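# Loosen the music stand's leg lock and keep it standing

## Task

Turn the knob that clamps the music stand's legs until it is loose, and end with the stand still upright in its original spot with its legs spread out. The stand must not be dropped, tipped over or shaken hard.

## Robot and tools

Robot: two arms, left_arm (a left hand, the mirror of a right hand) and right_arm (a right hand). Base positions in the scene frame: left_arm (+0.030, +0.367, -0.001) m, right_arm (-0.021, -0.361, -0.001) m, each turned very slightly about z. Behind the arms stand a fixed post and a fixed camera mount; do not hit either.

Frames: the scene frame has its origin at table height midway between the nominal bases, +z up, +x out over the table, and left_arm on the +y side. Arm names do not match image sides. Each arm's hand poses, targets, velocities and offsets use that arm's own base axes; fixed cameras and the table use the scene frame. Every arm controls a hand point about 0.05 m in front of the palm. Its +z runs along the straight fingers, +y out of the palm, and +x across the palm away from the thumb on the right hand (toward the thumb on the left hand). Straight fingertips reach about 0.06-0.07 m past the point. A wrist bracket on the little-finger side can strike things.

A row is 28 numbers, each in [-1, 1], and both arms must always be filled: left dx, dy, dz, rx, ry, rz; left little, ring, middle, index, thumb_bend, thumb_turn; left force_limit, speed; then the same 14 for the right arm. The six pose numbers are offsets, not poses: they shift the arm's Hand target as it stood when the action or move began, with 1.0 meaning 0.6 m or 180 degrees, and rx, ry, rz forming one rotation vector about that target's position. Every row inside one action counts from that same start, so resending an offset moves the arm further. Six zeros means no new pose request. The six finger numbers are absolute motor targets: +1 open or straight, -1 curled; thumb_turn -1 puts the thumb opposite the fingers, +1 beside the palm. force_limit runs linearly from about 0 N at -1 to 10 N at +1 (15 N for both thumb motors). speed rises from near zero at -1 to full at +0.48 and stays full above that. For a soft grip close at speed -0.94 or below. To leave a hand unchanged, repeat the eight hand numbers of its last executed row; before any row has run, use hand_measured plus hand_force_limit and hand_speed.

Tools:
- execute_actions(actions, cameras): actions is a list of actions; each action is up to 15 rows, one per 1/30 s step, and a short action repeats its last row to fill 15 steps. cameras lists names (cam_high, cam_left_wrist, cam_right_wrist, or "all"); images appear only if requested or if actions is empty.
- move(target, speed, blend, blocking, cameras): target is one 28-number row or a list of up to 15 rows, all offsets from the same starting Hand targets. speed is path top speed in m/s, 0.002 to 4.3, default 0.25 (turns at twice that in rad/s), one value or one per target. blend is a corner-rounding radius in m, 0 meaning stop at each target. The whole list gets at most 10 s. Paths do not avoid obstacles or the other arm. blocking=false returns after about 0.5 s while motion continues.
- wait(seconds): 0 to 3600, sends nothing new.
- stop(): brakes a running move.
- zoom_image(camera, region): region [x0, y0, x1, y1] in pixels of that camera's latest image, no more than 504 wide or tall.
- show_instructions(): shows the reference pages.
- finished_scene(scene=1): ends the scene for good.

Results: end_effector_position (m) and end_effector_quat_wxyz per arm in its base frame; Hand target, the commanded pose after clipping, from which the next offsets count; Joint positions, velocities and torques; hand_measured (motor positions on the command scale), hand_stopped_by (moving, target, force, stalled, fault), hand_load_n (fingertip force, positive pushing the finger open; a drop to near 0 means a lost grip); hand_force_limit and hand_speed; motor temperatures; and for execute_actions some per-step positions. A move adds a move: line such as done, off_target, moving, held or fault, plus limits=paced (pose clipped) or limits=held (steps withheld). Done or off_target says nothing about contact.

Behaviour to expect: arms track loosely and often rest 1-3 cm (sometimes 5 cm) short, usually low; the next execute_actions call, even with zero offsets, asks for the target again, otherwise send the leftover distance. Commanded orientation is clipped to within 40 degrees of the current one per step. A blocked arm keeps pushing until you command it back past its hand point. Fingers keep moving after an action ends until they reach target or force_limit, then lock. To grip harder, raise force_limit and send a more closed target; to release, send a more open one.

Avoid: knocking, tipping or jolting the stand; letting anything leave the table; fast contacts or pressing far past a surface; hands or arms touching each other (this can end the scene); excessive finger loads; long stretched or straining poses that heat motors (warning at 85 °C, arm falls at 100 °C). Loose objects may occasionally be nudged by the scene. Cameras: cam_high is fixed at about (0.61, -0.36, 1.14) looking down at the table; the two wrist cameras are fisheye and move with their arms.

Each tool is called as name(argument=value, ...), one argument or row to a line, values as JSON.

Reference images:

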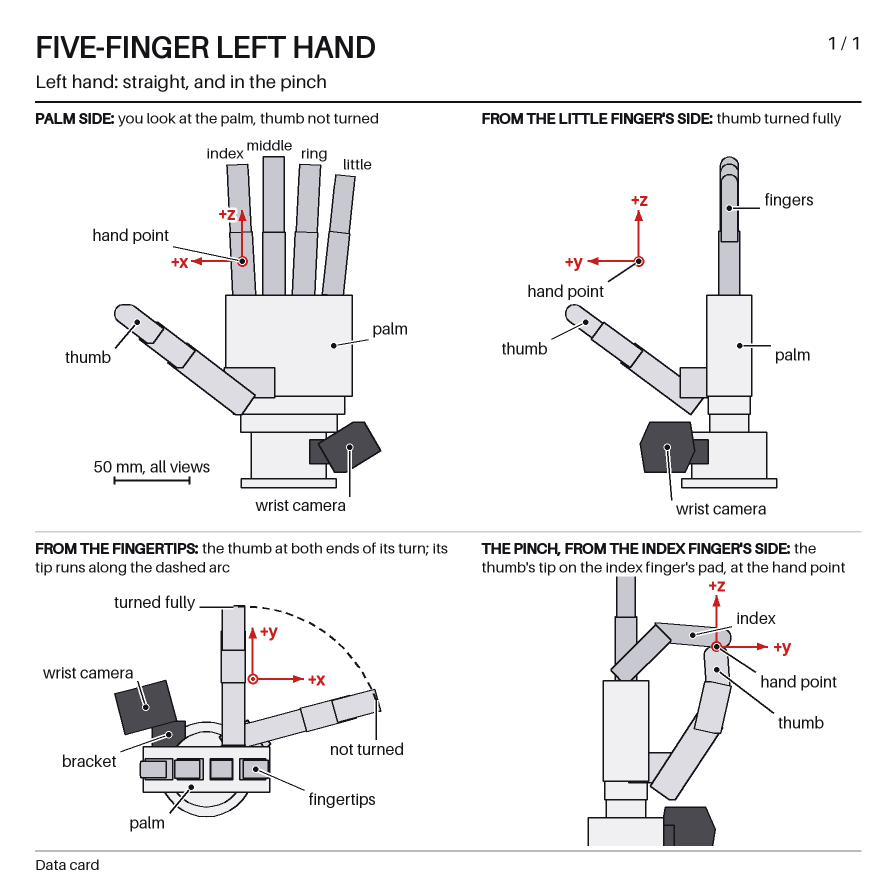

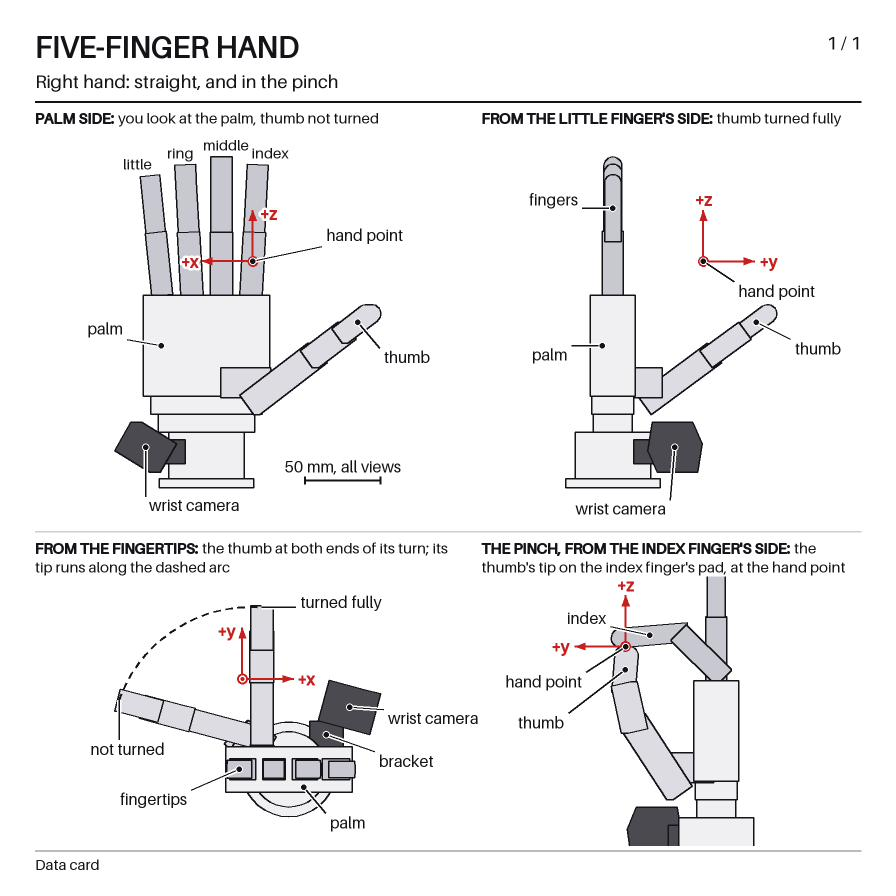

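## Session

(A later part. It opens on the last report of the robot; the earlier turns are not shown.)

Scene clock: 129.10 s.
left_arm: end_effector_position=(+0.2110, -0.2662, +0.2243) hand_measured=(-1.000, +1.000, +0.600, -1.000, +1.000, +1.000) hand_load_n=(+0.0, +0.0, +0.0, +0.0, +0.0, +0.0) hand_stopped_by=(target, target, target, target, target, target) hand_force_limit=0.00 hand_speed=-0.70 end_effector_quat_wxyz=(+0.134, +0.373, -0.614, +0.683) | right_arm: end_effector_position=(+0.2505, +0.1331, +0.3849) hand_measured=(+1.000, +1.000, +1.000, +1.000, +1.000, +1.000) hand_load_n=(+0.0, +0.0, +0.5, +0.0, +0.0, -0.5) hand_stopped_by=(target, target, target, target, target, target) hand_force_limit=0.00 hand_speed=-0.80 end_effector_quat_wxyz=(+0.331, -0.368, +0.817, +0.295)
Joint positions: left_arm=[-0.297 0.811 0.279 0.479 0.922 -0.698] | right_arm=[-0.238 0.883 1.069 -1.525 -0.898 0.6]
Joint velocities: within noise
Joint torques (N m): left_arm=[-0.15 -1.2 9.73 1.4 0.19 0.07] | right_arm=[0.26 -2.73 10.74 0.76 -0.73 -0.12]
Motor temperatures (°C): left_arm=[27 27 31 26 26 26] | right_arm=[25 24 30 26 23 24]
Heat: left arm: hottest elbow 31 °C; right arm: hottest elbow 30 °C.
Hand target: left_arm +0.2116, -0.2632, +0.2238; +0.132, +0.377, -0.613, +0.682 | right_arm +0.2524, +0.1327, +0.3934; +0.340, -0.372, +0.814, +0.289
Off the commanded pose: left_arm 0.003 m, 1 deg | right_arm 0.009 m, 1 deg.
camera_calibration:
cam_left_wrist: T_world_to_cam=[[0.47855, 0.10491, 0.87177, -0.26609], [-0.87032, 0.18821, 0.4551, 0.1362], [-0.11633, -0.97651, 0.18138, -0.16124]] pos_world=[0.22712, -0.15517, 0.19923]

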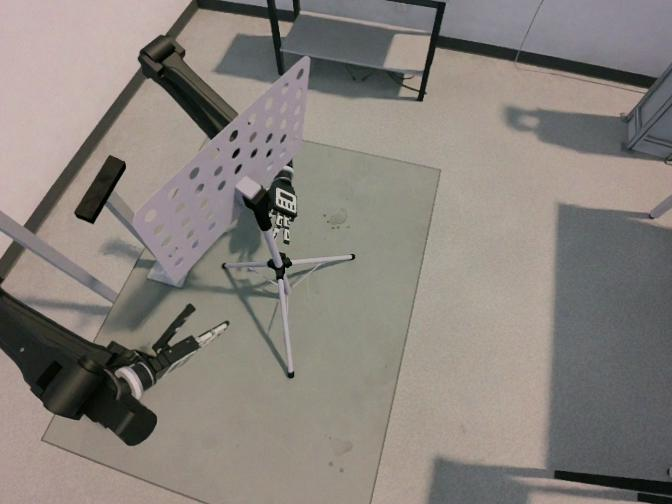

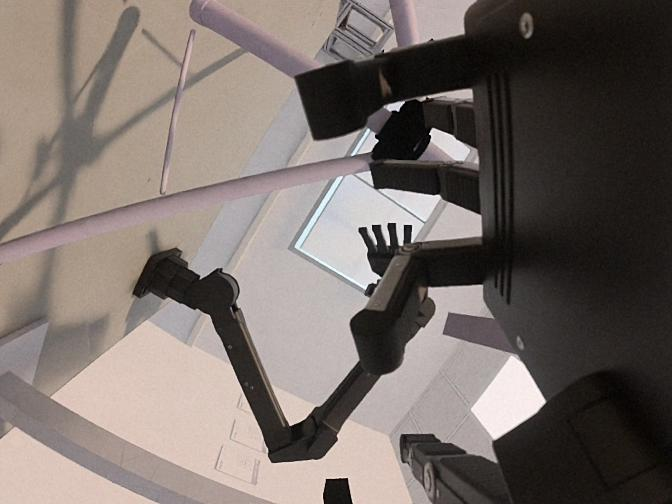

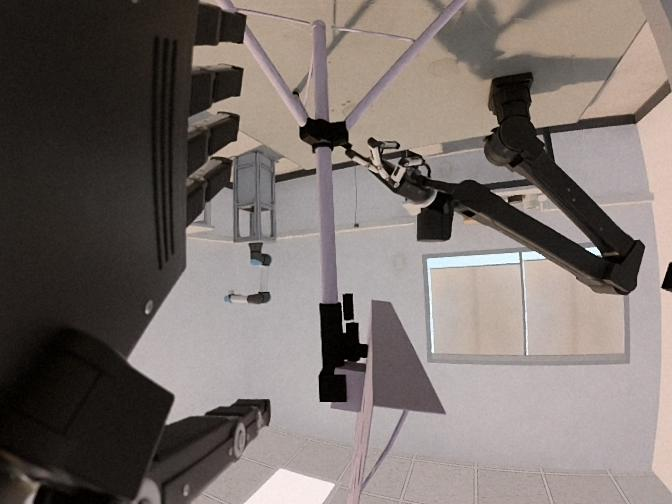

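move(
  target=[0.0228,-0.0543,0.0458,0.005,-0.0129,0,-1,1,0.60,-1,1,1,0,-0.7,0,0,0,0,0,0,1,1,1,1,1,1,0,-0.8],
  speed=0.04,
  cameras=["cam_right_wrist","cam_high"],
)

zoom_image(
  camera="cam_right_wrist",
  region=[320, 120, 370, 170],
)

zoom_image(
  camera="cam_high",
  region=[255, 220, 305, 270],
)

Scene clock: 132.10 s.
left_arm: end_effector_position=(+0.2160, -0.2877, +0.2299) hand_measured=(-1.000, +1.000, +0.600, -1.000, +1.000, +1.000) hand_load_n=(+0.0, +0.0, +0.0, +0.0, +0.0, +0.0) hand_stopped_by=(target, target, target, target, target, target) hand_force_limit=0.00 hand_speed=-0.70 end_effector_quat_wxyz=(-0.123, -0.380, +0.620, -0.676) | right_arm: end_effector_position=(+0.2505, +0.1331, +0.3849) hand_measured=(+1.000, +1.000, +1.000, +1.000, +1.000, +1.000) hand_load_n=(+0.0, +0.0, +0.0, +0.0, +0.0, +0.0) hand_stopped_by=(target, target, target, target, target, target) hand_force_limit=0.00 hand_speed=-0.80 end_effector_quat_wxyz=(+0.331, -0.368, +0.817, +0.295)
Joint positions: left_arm=[-0.392 0.819 0.322 0.415 0.808 -0.671] | right_arm=[-0.238 0.883 1.069 -1.525 -0.898 0.6]
Joint torques (N m): left_arm=[-2.02 -0.09 15.12 1.47 0.03 0.11] | right_arm=[0.26 -2.73 10.74 0.75 -0.73 -0.12]
Heat: left arm: hottest elbow 31 °C; right arm: hottest elbow 30 °C.
Hand target: left_arm +0.2253, -0.2958, +0.2514; -0.117, -0.364, +0.621, -0.685 | right_arm +0.2524, +0.1327, +0.3934; +0.340, -0.372, +0.814, +0.289
Off the commanded pose: left_arm 0.025 m, 2 deg | right_arm 0.009 m, 1 deg.
move: off_target (left_arm)
Images, in order (width x height): cam_high 672x504, cam_right_wrist 672x504.

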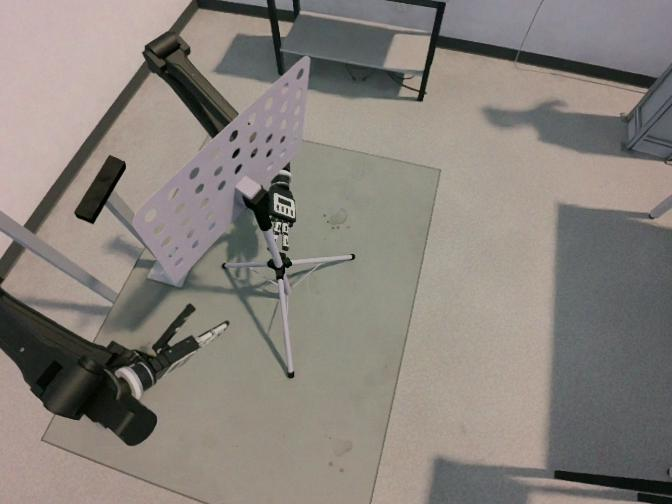

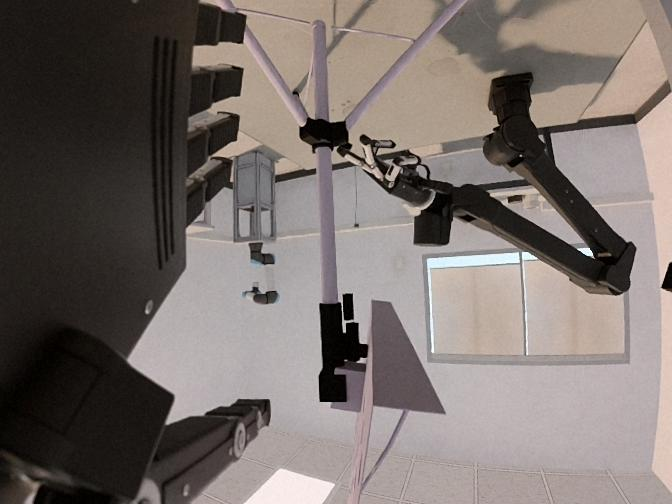

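Scaled by 10.080 from the camera's image (finer frame: 960x720).

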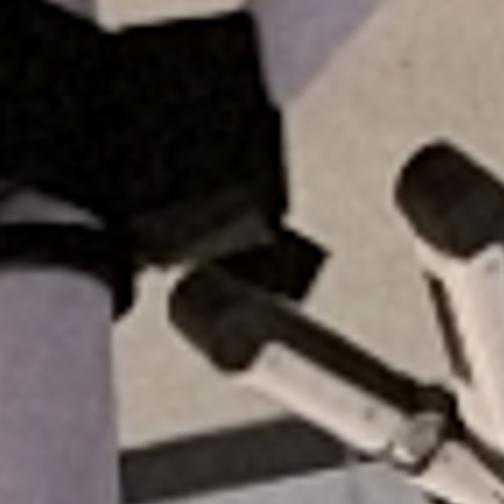

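Scaled by 10.080 from the camera's image (finer frame: 960x720).

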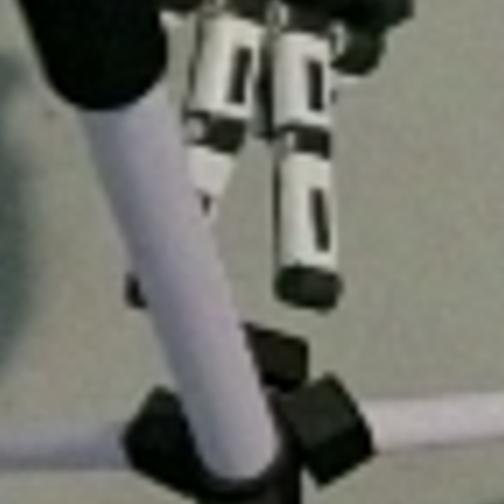

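zoom_image(
  camera="cam_right_wrist",
  region=[335, 132, 360, 157],
)

zoom_image(
  camera="cam_high",
  region=[272, 242, 297, 267],
)

Scaled by 20.160 from the camera's image (finer frame: 960x720).

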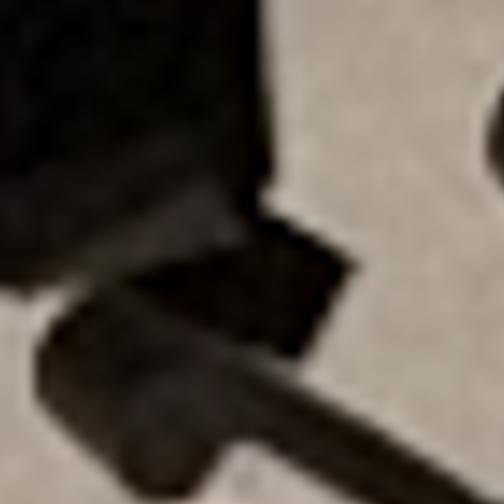

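Scaled by 20.160 from the camera's image (finer frame: 960x720).

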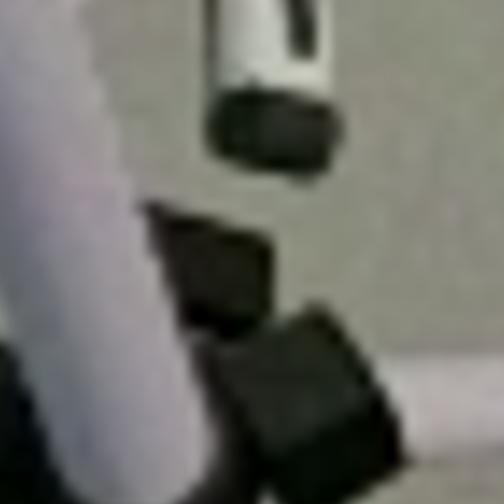

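move(
  target=[0.0045,-0.0117,-0.0017,0,0,0,-1,1,0.60,-1,1,1,0,-0.7,0,0,0,0,0,0,1,1,1,1,1,1,0,-0.8],
  speed=0.03,
  cameras=["cam_right_wrist","cam_high"],
)

zoom_image(
  camera="cam_right_wrist",
  region=[330, 122, 370, 162],
)

zoom_image(
  camera="cam_high",
  region=[272, 237, 297, 262],
)

Scene clock: 134.80 s.
left_arm: end_effector_position=(+0.2175, -0.2937, +0.2259) hand_measured=(-1.000, +1.000, +0.600, -1.000, +1.000, +1.000) hand_load_n=(+0.0, -0.5, +0.0, +0.0, +0.0, +0.0) hand_stopped_by=(target, target, target, target, target, target) hand_force_limit=0.00 hand_speed=-0.70 end_effector_quat_wxyz=(-0.126, -0.385, +0.622, -0.670) | right_arm: end_effector_position=(+0.2505, +0.1331, +0.3849) hand_measured=(+1.000, +1.000, +1.000, +1.000, +1.000, +1.000) hand_load_n=(+0.0, +0.0, +0.0, +0.0, +0.0, +0.0) hand_stopped_by=(target, target, target, target, target, target) hand_force_limit=0.00 hand_speed=-0.80 end_effector_quat_wxyz=(+0.331, -0.368, +0.817, +0.295)
Joint positions: left_arm=[-0.414 0.843 0.328 0.415 0.786 -0.671] | right_arm=[-0.238 0.883 1.069 -1.525 -0.898 0.6]
Joint torques (N m): left_arm=[-2.02 -0.38 15.19 2.29 0.03 0.11] | right_arm=[0.26 -2.78 10.74 0.75 -0.73 -0.12]
Heat: left arm: hottest elbow 31 °C; right arm: hottest elbow 30 °C.
Hand target: left_arm +0.2280, -0.3028, +0.2503; -0.117, -0.364, +0.621, -0.685 | right_arm +0.2524, +0.1327, +0.3934; +0.340, -0.372, +0.814, +0.289
Off the commanded pose: left_arm 0.028 m, 3 deg | right_arm 0.009 m, 1 deg.
move: off_target (left_arm)
Images, in order (width x height): cam_high 672x504, cam_right_wrist 672x504.

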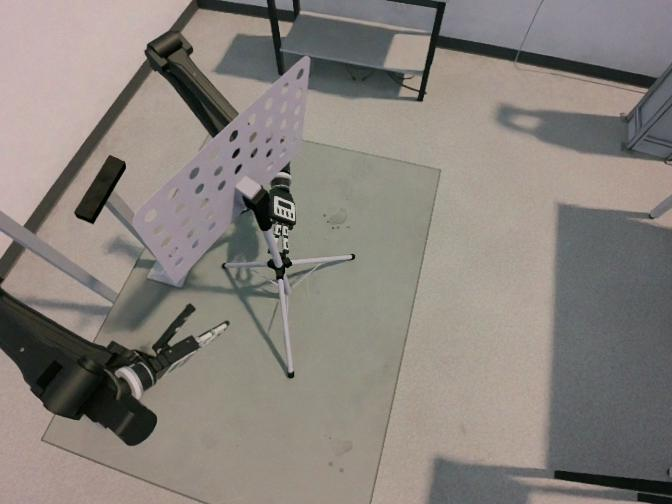

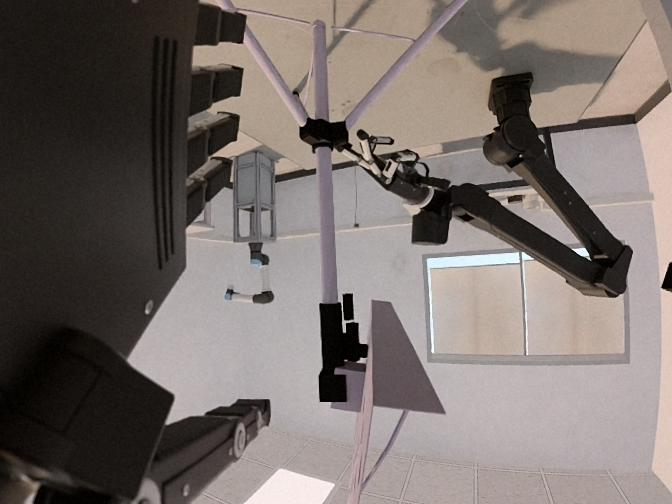

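Scaled by 12.600 from the camera's image (finer frame: 960x720).

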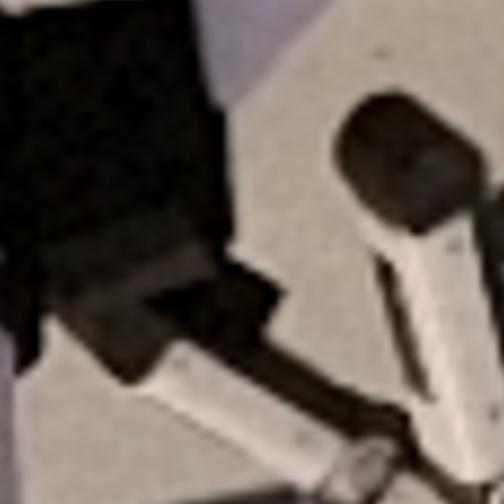

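Scaled by 20.160 from the camera's image (finer frame: 960x720).

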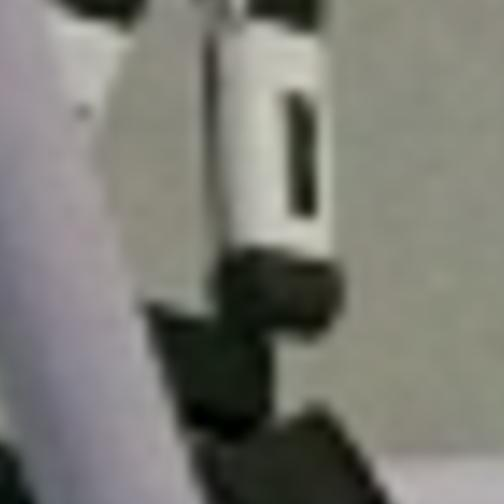

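move(
  target=[0.0048,-0.0124,0.0092,0,0,0,-1,1,0.60,-1,1,1,0,-0.7,0,0,0,0,0,0,1,1,1,1,1,1,0,-0.8],
  speed=0.03,
  cameras=["cam_right_wrist","cam_high"],
)

zoom_image(
  camera="cam_right_wrist",
  region=[330, 122, 370, 162],
)

zoom_image(
  camera="cam_high",
  region=[272, 237, 297, 262],
)

Scene clock: 136.20 s.
left_arm: end_effector_position=(+0.2212, -0.3012, +0.2323) hand_measured=(-1.000, +1.000, +0.600, -1.000, +1.000, +1.000) hand_load_n=(+0.0, +0.0, +0.0, +0.0, +0.0, -0.5) hand_stopped_by=(target, target, target, target, target, target) hand_force_limit=0.00 hand_speed=-0.70 end_effector_quat_wxyz=(-0.124, -0.382, +0.622, -0.672) | right_arm: end_effector_position=(+0.2505, +0.1331, +0.3849) hand_measured=(+1.000, +1.000, +1.000, +1.000, +1.000, +1.000) hand_load_n=(+0.0, +0.0, +0.0, +0.0, +0.0, +0.0) hand_stopped_by=(target, target, target, target, target, target) hand_force_limit=0.00 hand_speed=-0.80 end_effector_quat_wxyz=(+0.331, -0.368, +0.817, +0.295)
Joint positions: left_arm=[-0.437 0.857 0.35 0.415 0.763 -0.671] | right_arm=[-0.238 0.883 1.069 -1.525 -0.898 0.6]
Joint torques (N m): left_arm=[-2.02 -0.5 15.12 2.03 0.02 0.1] | right_arm=[0.32 -2.78 10.73 0.76 -0.72 -0.12]
Heat: left arm: hottest elbow 31 °C; right arm: hottest elbow 30 °C.
Hand target: left_arm +0.2308, -0.3103, +0.2558; -0.117, -0.364, +0.621, -0.685 | right_arm +0.2524, +0.1327, +0.3934; +0.340, -0.372, +0.814, +0.289
Off the commanded pose: left_arm 0.027 m, 3 deg | right_arm 0.009 m, 1 deg.
move: off_target (left_arm)
Images, in order (width x height): cam_high 672x504, cam_right_wrist 672x504.

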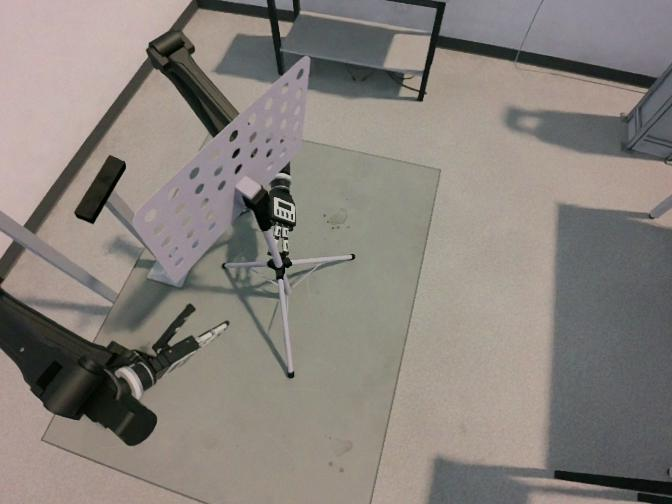

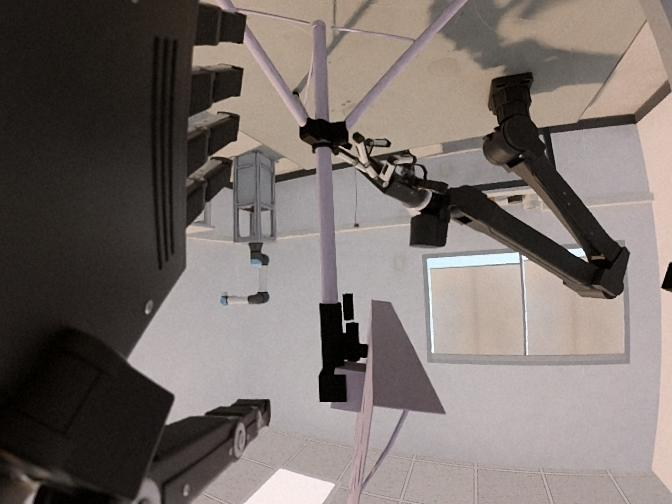

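Scaled by 12.600 from the camera's image (finer frame: 960x720).

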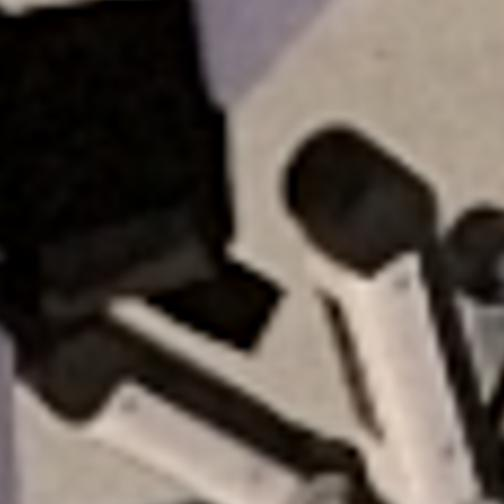

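Scaled by 20.160 from the camera's image (finer frame: 960x720).

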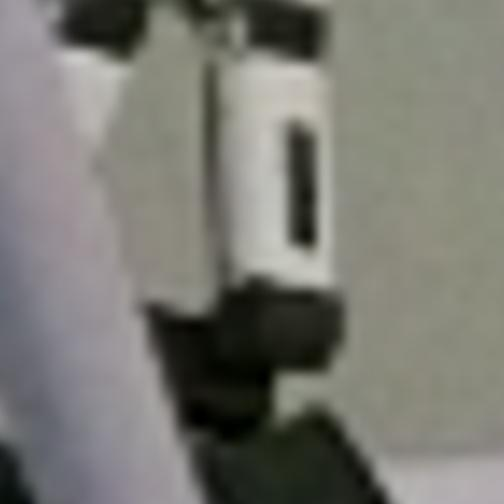

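move(
  target=[0,0,-0.0133,0.0052,0.002,0,-1,1,0.60,-1,1,1,0,-0.7,0,0,0,0,0,0,1,1,1,1,1,1,0,-0.8],
  speed=0.03,
  cameras=["cam_right_wrist","cam_high"],
)

zoom_image(
  camera="cam_right_wrist",
  region=[330, 122, 370, 162],
)

zoom_image(
  camera="cam_high",
  region=[272, 237, 297, 262],
)

Scene clock: 137.40 s.
left_arm: end_effector_position=(+0.2223, -0.3019, +0.2283) hand_measured=(-1.000, +1.000, +0.600, -1.000, +1.000, +1.000) hand_load_n=(+0.0, +0.0, +0.0, +0.0, +0.0, +0.0) hand_stopped_by=(target, target, target, target, target, target) hand_force_limit=0.00 hand_speed=-0.70 end_effector_quat_wxyz=(-0.122, -0.382, +0.625, -0.670) | right_arm: end_effector_position=(+0.2505, +0.1331, +0.3849) hand_measured=(+1.000, +1.000, +1.000, +1.000, +1.000, +1.000) hand_load_n=(+0.0, +0.0, +0.0, +0.0, +0.0, +0.0) hand_stopped_by=(target, target, target, target, target, target) hand_force_limit=0.00 hand_speed=-0.80 end_effector_quat_wxyz=(+0.331, -0.368, +0.817, +0.295)
Joint positions: left_arm=[-0.44 0.867 0.35 0.415 0.76 -0.658] | right_arm=[-0.238 0.883 1.069 -1.525 -0.898 0.6]
Joint torques (N m): left_arm=[-2.02 -0.56 14.69 1.58 0.04 0.14] | right_arm=[0.26 -2.73 10.74 0.75 -0.73 -0.12]
Heat: left arm: hottest elbow 31 °C; right arm: hottest elbow 30 °C.
Hand target: left_arm +0.2308, -0.3103, +0.2478; -0.116, -0.367, +0.626, -0.678 | right_arm +0.2524, +0.1327, +0.3934; +0.340, -0.372, +0.814, +0.289
Off the commanded pose: left_arm 0.023 m, 2 deg | right_arm 0.009 m, 1 deg.
move: off_target (left_arm)
Images, in order (width x height): cam_high 672x504, cam_right_wrist 672x504.

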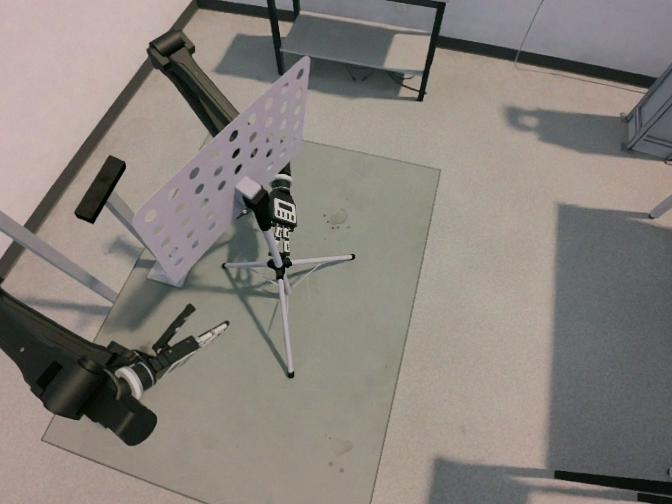

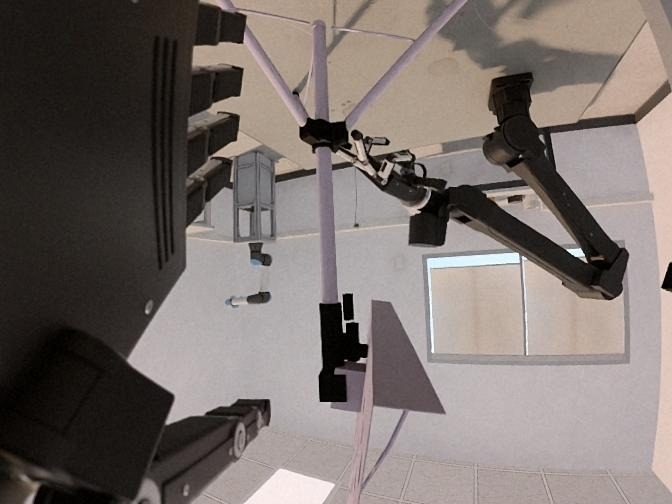

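Scaled by 12.600 from the camera's image (finer frame: 960x720).

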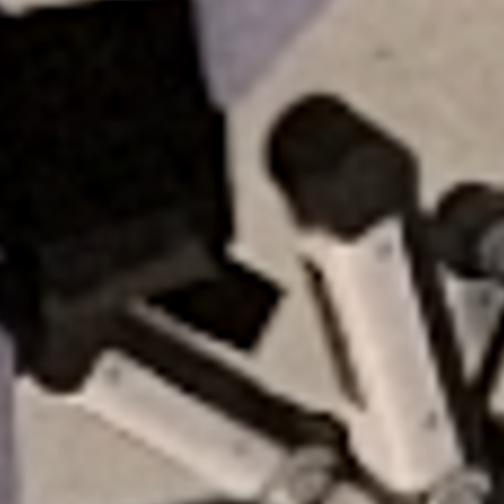

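Scaled by 20.160 from the camera's image (finer frame: 960x720).

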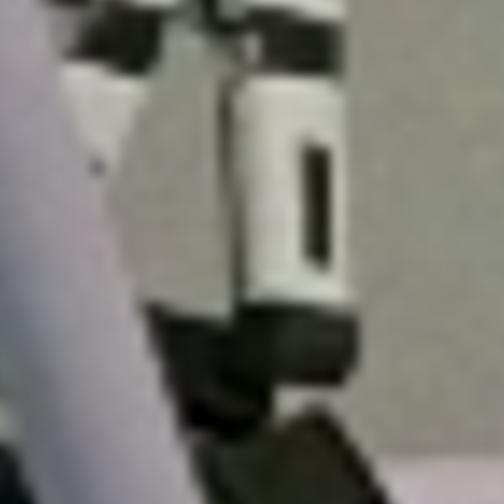

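execute_actions(
  actions=[
    [[0,0,0,0,0,0,-1,1,0.68,-1,1,1,0,-0.7,0,0,0,0,0,0,1,1,1,1,1,1,0,-0.8]],
  ],
  cameras=["cam_right_wrist","cam_high"],
)

zoom_image(
  camera="cam_right_wrist",
  region=[330, 122, 370, 162],
)

zoom_image(
  camera="cam_high",
  region=[272, 237, 297, 262],
)

Scene clock: 138.37 s.
left_arm: end_effector_position=(+0.2222, -0.3021, +0.2282) hand_measured=(-1.000, +1.000, +0.680, -1.000, +1.000, +1.000) hand_load_n=(+0.0, +0.0, -0.5, +0.0, +0.0, +0.0) hand_stopped_by=(target, target, target, target, target, target) hand_force_limit=0.00 hand_speed=-0.70 end_effector_quat_wxyz=(-0.122, -0.382, +0.625, -0.670) | right_arm: end_effector_position=(+0.2505, +0.1331, +0.3849) hand_measured=(+1.000, +1.000, +1.000, +1.000, +1.000, +1.000) hand_load_n=(+0.0, +0.0, +0.0, +0.0, +0.0, +0.0) hand_stopped_by=(target, target, target, target, target, target) hand_force_limit=0.00 hand_speed=-0.80 end_effector_quat_wxyz=(+0.331, -0.368, +0.817, +0.295)
Joint positions: left_arm=[-0.44 0.867 0.35 0.415 0.759 -0.658] | right_arm=[-0.238 0.883 1.069 -1.525 -0.898 0.6]
Joint torques (N m): left_arm=[-1.96 -0.56 14.69 1.58 0.05 0.12] | right_arm=[0.32 -2.73 10.74 0.76 -0.73 -0.12]
Heat: left arm: hottest elbow 31 °C; right arm: hottest elbow 30 °C.
Hand target: left_arm +0.2308, -0.3103, +0.2480; -0.116, -0.367, +0.626, -0.678 | right_arm +0.2524, +0.1327, +0.3934; +0.340, -0.372, +0.814, +0.289
Off the commanded pose: left_arm 0.023 m, 2 deg | right_arm 0.009 m, 1 deg.
Step readings (end_effector_position of left_arm | right_arm):
0: (+0.2223, -0.3019, +0.2283) | (+0.2505, +0.1331, +0.3849)
1: (+0.2223, -0.3019, +0.2283) | (+0.2505, +0.1331, +0.3849)
2: (+0.2223, -0.3019, +0.2283) | (+0.2505, +0.1331, +0.3849)
4: (+0.2224, -0.3019, +0.2283) | (+0.2505, +0.1331, +0.3849)
8: (+0.2224, -0.3019, +0.2282) | (+0.2505, +0.1331, +0.3849)
15: (+0.2222, -0.3021, +0.2282) | (+0.2505, +0.1331, +0.3849)
Images, in order (width x height): cam_high 672x504, cam_right_wrist 672x504.

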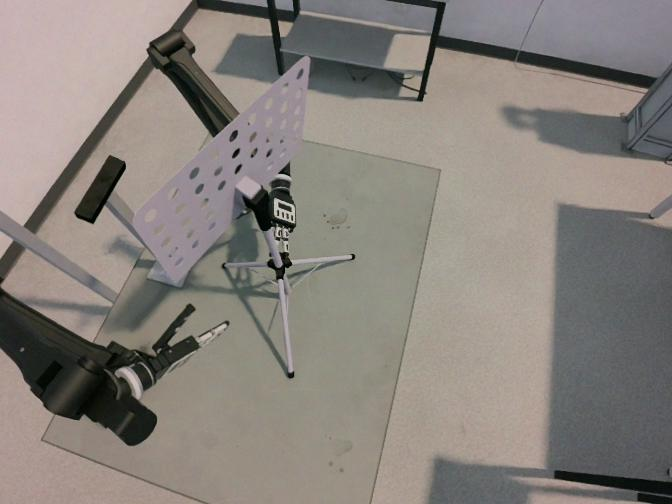

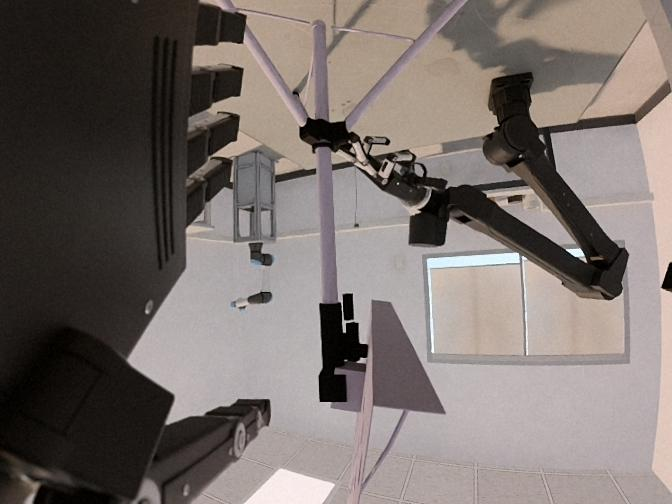

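Scaled by 12.600 from the camera's image (finer frame: 960x720).

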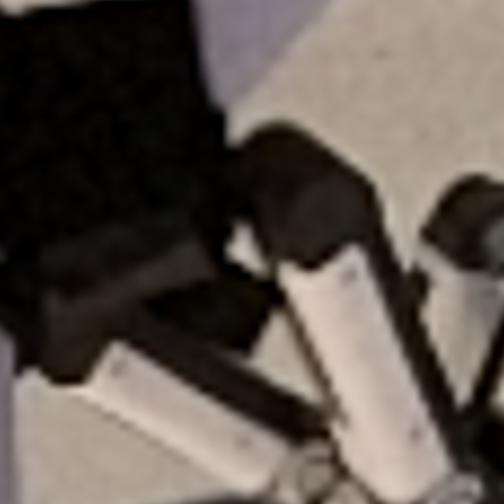

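Scaled by 20.160 from the camera's image (finer frame: 960x720).

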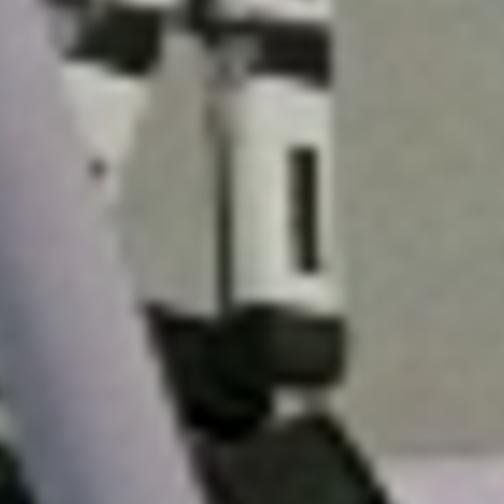

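execute_actions(
  actions=[
    [[0,0,0,0,0,0,-1,1,0.71,-1,1,1,0,-0.7,0,0,0,0,0,0,1,1,1,1,1,1,0,-0.8]],
  ],
  cameras=["cam_right_wrist"],
)

zoom_image(
  camera="cam_right_wrist",
  region=[330, 122, 370, 162],
)

Scene clock: 139.63 s.
left_arm: end_effector_position=(+0.2221, -0.3022, +0.2282) hand_measured=(-1.000, +1.000, +0.710, -1.000, +1.000, +1.000) hand_load_n=(+0.0, +0.0, -0.5, +0.0, +0.0, -0.5) hand_stopped_by=(target, target, target, target, target, target) hand_force_limit=0.00 hand_speed=-0.70 end_effector_quat_wxyz=(-0.122, -0.381, +0.625, -0.670) | right_arm: end_effector_position=(+0.2505, +0.1331, +0.3849) hand_measured=(+1.000, +1.000, +1.000, +1.000, +1.000, +1.000) hand_load_n=(+0.0, +0.0, +0.0, +0.0, +0.0, -0.5) hand_stopped_by=(target, target, target, target, target, target) hand_force_limit=0.00 hand_speed=-0.80 end_effector_quat_wxyz=(+0.331, -0.368, +0.817, +0.295)
Joint positions: left_arm=[-0.441 0.867 0.35 0.415 0.759 -0.657] | right_arm=[-0.238 0.883 1.069 -1.525 -0.898 0.6]
Joint torques (N m): left_arm=[-1.9 -0.62 14.69 1.58 0.05 0.12] | right_arm=[0.26 -2.73 10.74 0.75 -0.73 -0.12]
Heat: left arm: hottest elbow 32 °C; right arm: hottest elbow 30 °C.
Hand target: left_arm +0.2308, -0.3103, +0.2479; -0.116, -0.367, +0.626, -0.678 | right_arm +0.2524, +0.1327, +0.3934; +0.340, -0.372, +0.814, +0.289
Off the commanded pose: left_arm 0.023 m, 2 deg | right_arm 0.009 m, 1 deg.
Step readings (end_effector_position of left_arm | right_arm):
0: (+0.2222, -0.3021, +0.2282) | (+0.2505, +0.1331, +0.3849)
1: (+0.2222, -0.3021, +0.2282) | (+0.2505, +0.1331, +0.3849)
2: (+0.2222, -0.3021, +0.2282) | (+0.2505, +0.1331, +0.3849)
4: (+0.2222, -0.3021, +0.2282) | (+0.2505, +0.1331, +0.3849)
8: (+0.2221, -0.3022, +0.2282) | (+0.2505, +0.1331, +0.3849)
15: (+0.2221, -0.3022, +0.2282) | (+0.2505, +0.1331, +0.3849)

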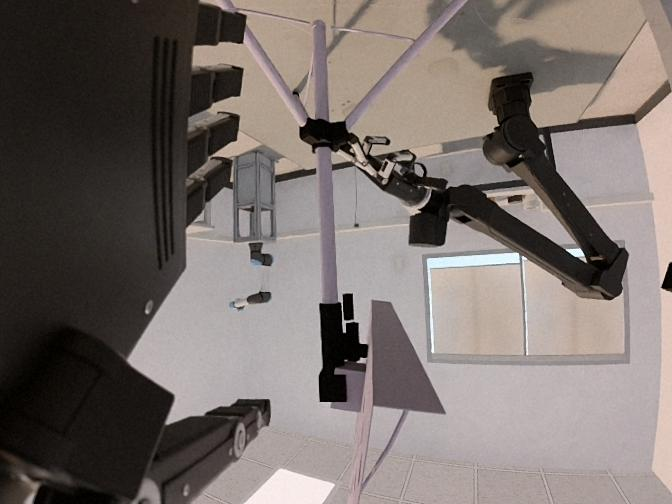

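Scaled by 12.600 from the camera's image (finer frame: 960x720).

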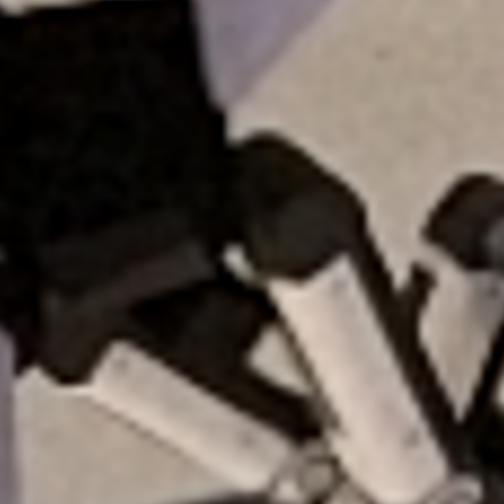

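execute_actions(
  actions=[
    [[0,0,0,0,0,0,-1,1,0.74,-1,1,1,0,-0.7,0,0,0,0,0,0,1,1,1,1,1,1,0,-0.8]],
  ],
  cameras=["cam_right_wrist","cam_high"],
)

zoom_image(
  camera="cam_right_wrist",
  region=[330, 122, 370, 162],
)

zoom_image(
  camera="cam_high",
  region=[272, 237, 297, 262],
)

Scene clock: 140.60 s.
left_arm: end_effector_position=(+0.2221, -0.3022, +0.2282) hand_measured=(-1.000, +1.000, +0.740, -1.000, +1.000, +1.000) hand_load_n=(+0.0, +0.0, +0.0, +0.0, +0.0, +0.0) hand_stopped_by=(target, target, target, target, target, target) hand_force_limit=0.00 hand_speed=-0.70 end_effector_quat_wxyz=(-0.121, -0.382, +0.625, -0.670) | right_arm: end_effector_position=(+0.2505, +0.1331, +0.3849) hand_measured=(+1.000, +1.000, +1.000, +1.000, +1.000, +1.000) hand_load_n=(+0.0, +0.0, +0.0, +0.5, +0.0, +0.0) hand_stopped_by=(target, target, target, target, target, target) hand_force_limit=0.00 hand_speed=-0.80 end_effector_quat_wxyz=(+0.331, -0.368, +0.817, +0.295)
Joint positions: left_arm=[-0.441 0.867 0.35 0.415 0.759 -0.657] | right_arm=[-0.238 0.883 1.069 -1.525 -0.898 0.6]
Joint torques (N m): left_arm=[-1.96 -0.56 14.69 1.58 0.06 0.12] | right_arm=[0.26 -2.78 10.74 0.75 -0.73 -0.12]
Heat: left arm: hottest elbow 32 °C; right arm: hottest elbow 30 °C.
Hand target: left_arm +0.2308, -0.3103, +0.2479; -0.116, -0.367, +0.626, -0.678 | right_arm +0.2524, +0.1327, +0.3934; +0.340, -0.372, +0.814, +0.289
Off the commanded pose: left_arm 0.023 m, 2 deg | right_arm 0.009 m, 1 deg.
Step readings (end_effector_position of left_arm | right_arm):
0: (+0.2221, -0.3022, +0.2282) | (+0.2505, +0.1331, +0.3849)
1: (+0.2221, -0.3022, +0.2282) | (+0.2505, +0.1331, +0.3849)
2: (+0.2221, -0.3022, +0.2282) | (+0.2505, +0.1331, +0.3849)
4: (+0.2221, -0.3022, +0.2282) | (+0.2505, +0.1331, +0.3849)
8: (+0.2221, -0.3022, +0.2282) | (+0.2505, +0.1331, +0.3849)
15: (+0.2221, -0.3022, +0.2282) | (+0.2505, +0.1331, +0.3849)
Images, in order (width x height): cam_high 672x504, cam_right_wrist 672x504.

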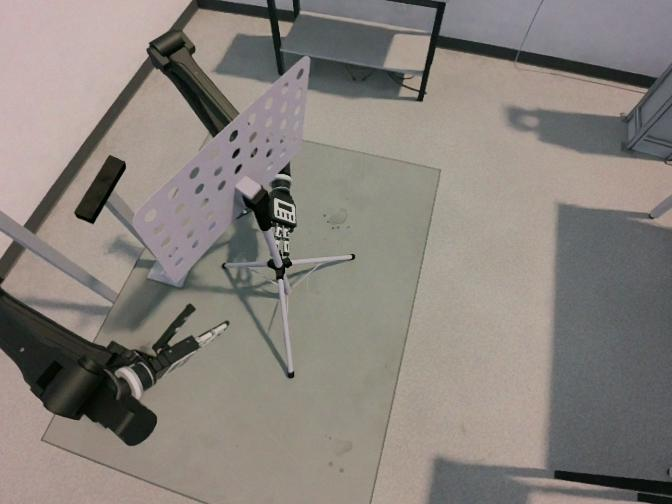

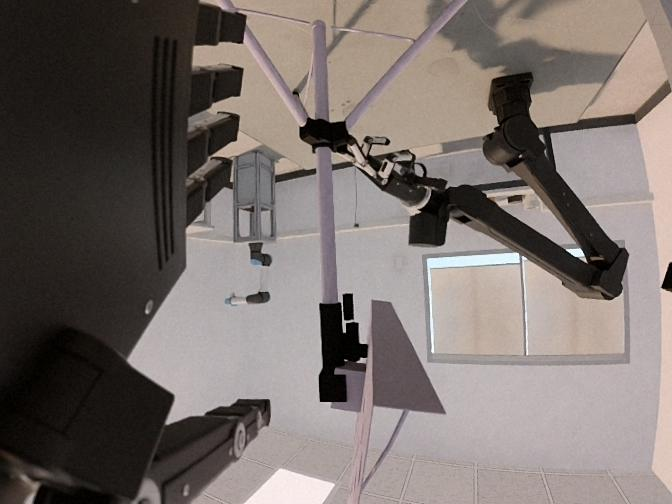

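Scaled by 12.600 from the camera's image (finer frame: 960x720).

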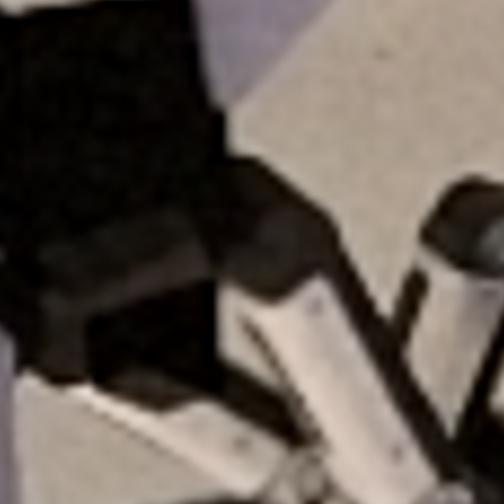

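Scaled by 20.160 from the camera's image (finer frame: 960x720).

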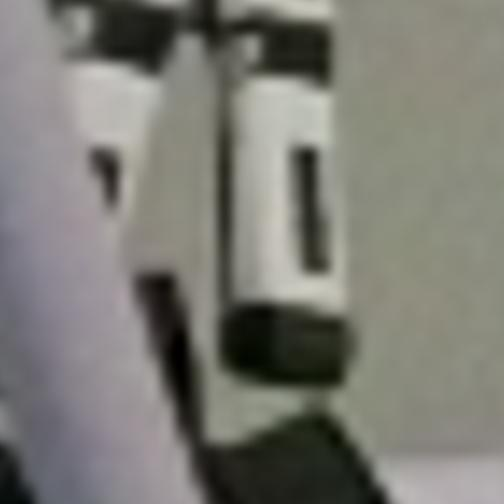

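zoom_image(
  camera="cam_right_wrist",
  region=[330, 136, 354, 160],
)

Scaled by 21.000 from the camera's image (finer frame: 960x720).

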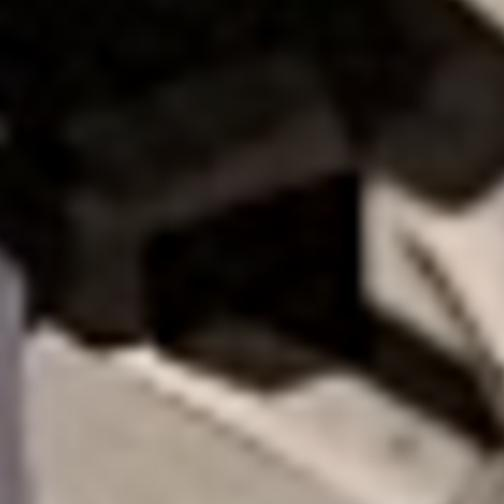

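move(
  target=[0,0,0.020,0,0,0,-1,1,0.74,-1,1,1,0,-0.7,0,0,0,0,0,0,1,1,1,1,1,1,0,-0.8],
  speed=0.03,
  cameras=["cam_right_wrist","cam_high"],
)

zoom_image(
  camera="cam_right_wrist",
  region=[330, 122, 370, 162],
)

zoom_image(
  camera="cam_high",
  region=[272, 237, 297, 262],
)

Scene clock: 143.27 s.
left_arm: end_effector_position=(+0.2234, -0.3028, +0.2322) hand_measured=(-1.000, +1.000, +0.740, -1.000, +1.000, +1.000) hand_load_n=(+0.0, +0.0, +0.0, +0.0, +0.0, -0.5) hand_stopped_by=(target, target, target, target, target, target) hand_force_limit=0.00 hand_speed=-0.70 end_effector_quat_wxyz=(-0.126, -0.388, +0.627, -0.663) | right_arm: end_effector_position=(+0.2505, +0.1331, +0.3849) hand_measured=(+1.000, +1.000, +1.000, +1.000, +1.000, +1.000) hand_load_n=(+0.0, +0.0, +0.0, +0.0, +0.0, +0.0) hand_stopped_by=(target, target, target, target, target, target) hand_force_limit=0.00 hand_speed=-0.80 end_effector_quat_wxyz=(+0.331, -0.368, +0.817, +0.295)
Joint positions: left_arm=[-0.441 0.859 0.369 0.368 0.759 -0.657] | right_arm=[-0.238 0.883 1.069 -1.525 -0.898 0.6]
Joint torques (N m): left_arm=[-1.9 -1.85 15.23 1.39 0.07 0.12] | right_arm=[0.32 -2.73 10.74 0.75 -0.73 -0.12]
Heat: left arm: hottest elbow 32 °C; right arm: hottest elbow 30 °C.
Hand target: left_arm +0.2309, -0.3102, +0.2598; -0.116, -0.367, +0.626, -0.678 | right_arm +0.2524, +0.1327, +0.3934; +0.340, -0.372, +0.814, +0.289
Off the commanded pose: left_arm 0.030 m, 3 deg | right_arm 0.009 m, 1 deg.
move: off_target (left_arm)
Images, in order (width x height): cam_high 672x504, cam_right_wrist 672x504.

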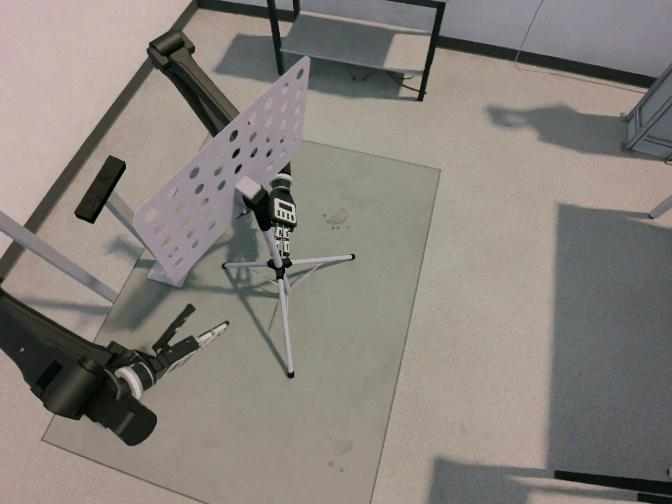

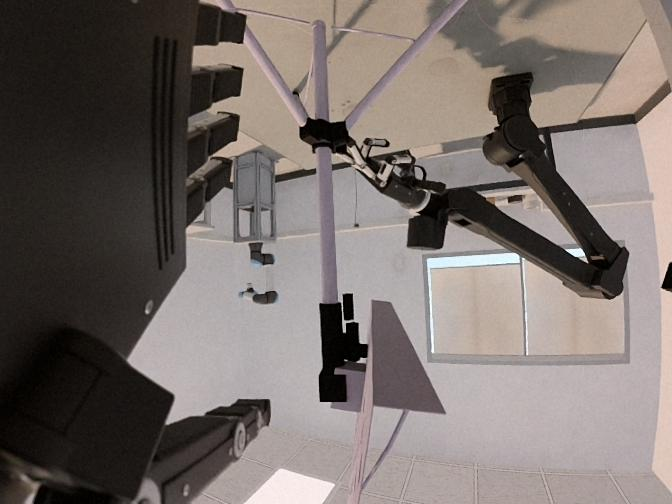

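Scaled by 12.600 from the camera's image (finer frame: 960x720).

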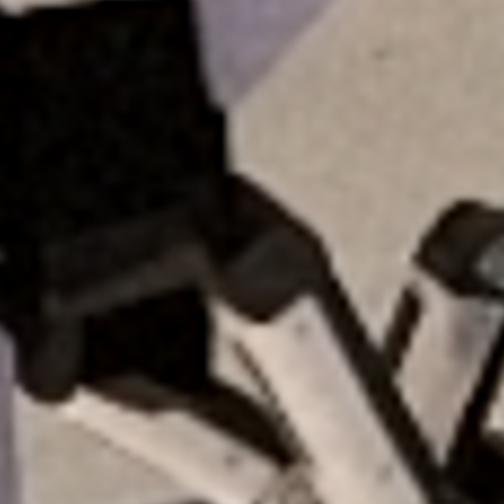

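Scaled by 20.160 from the camera's image (finer frame: 960x720).

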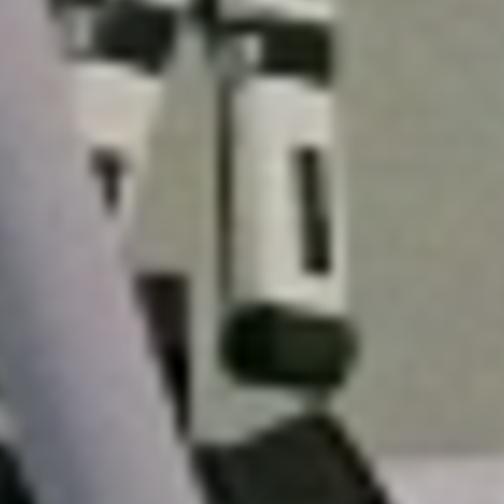

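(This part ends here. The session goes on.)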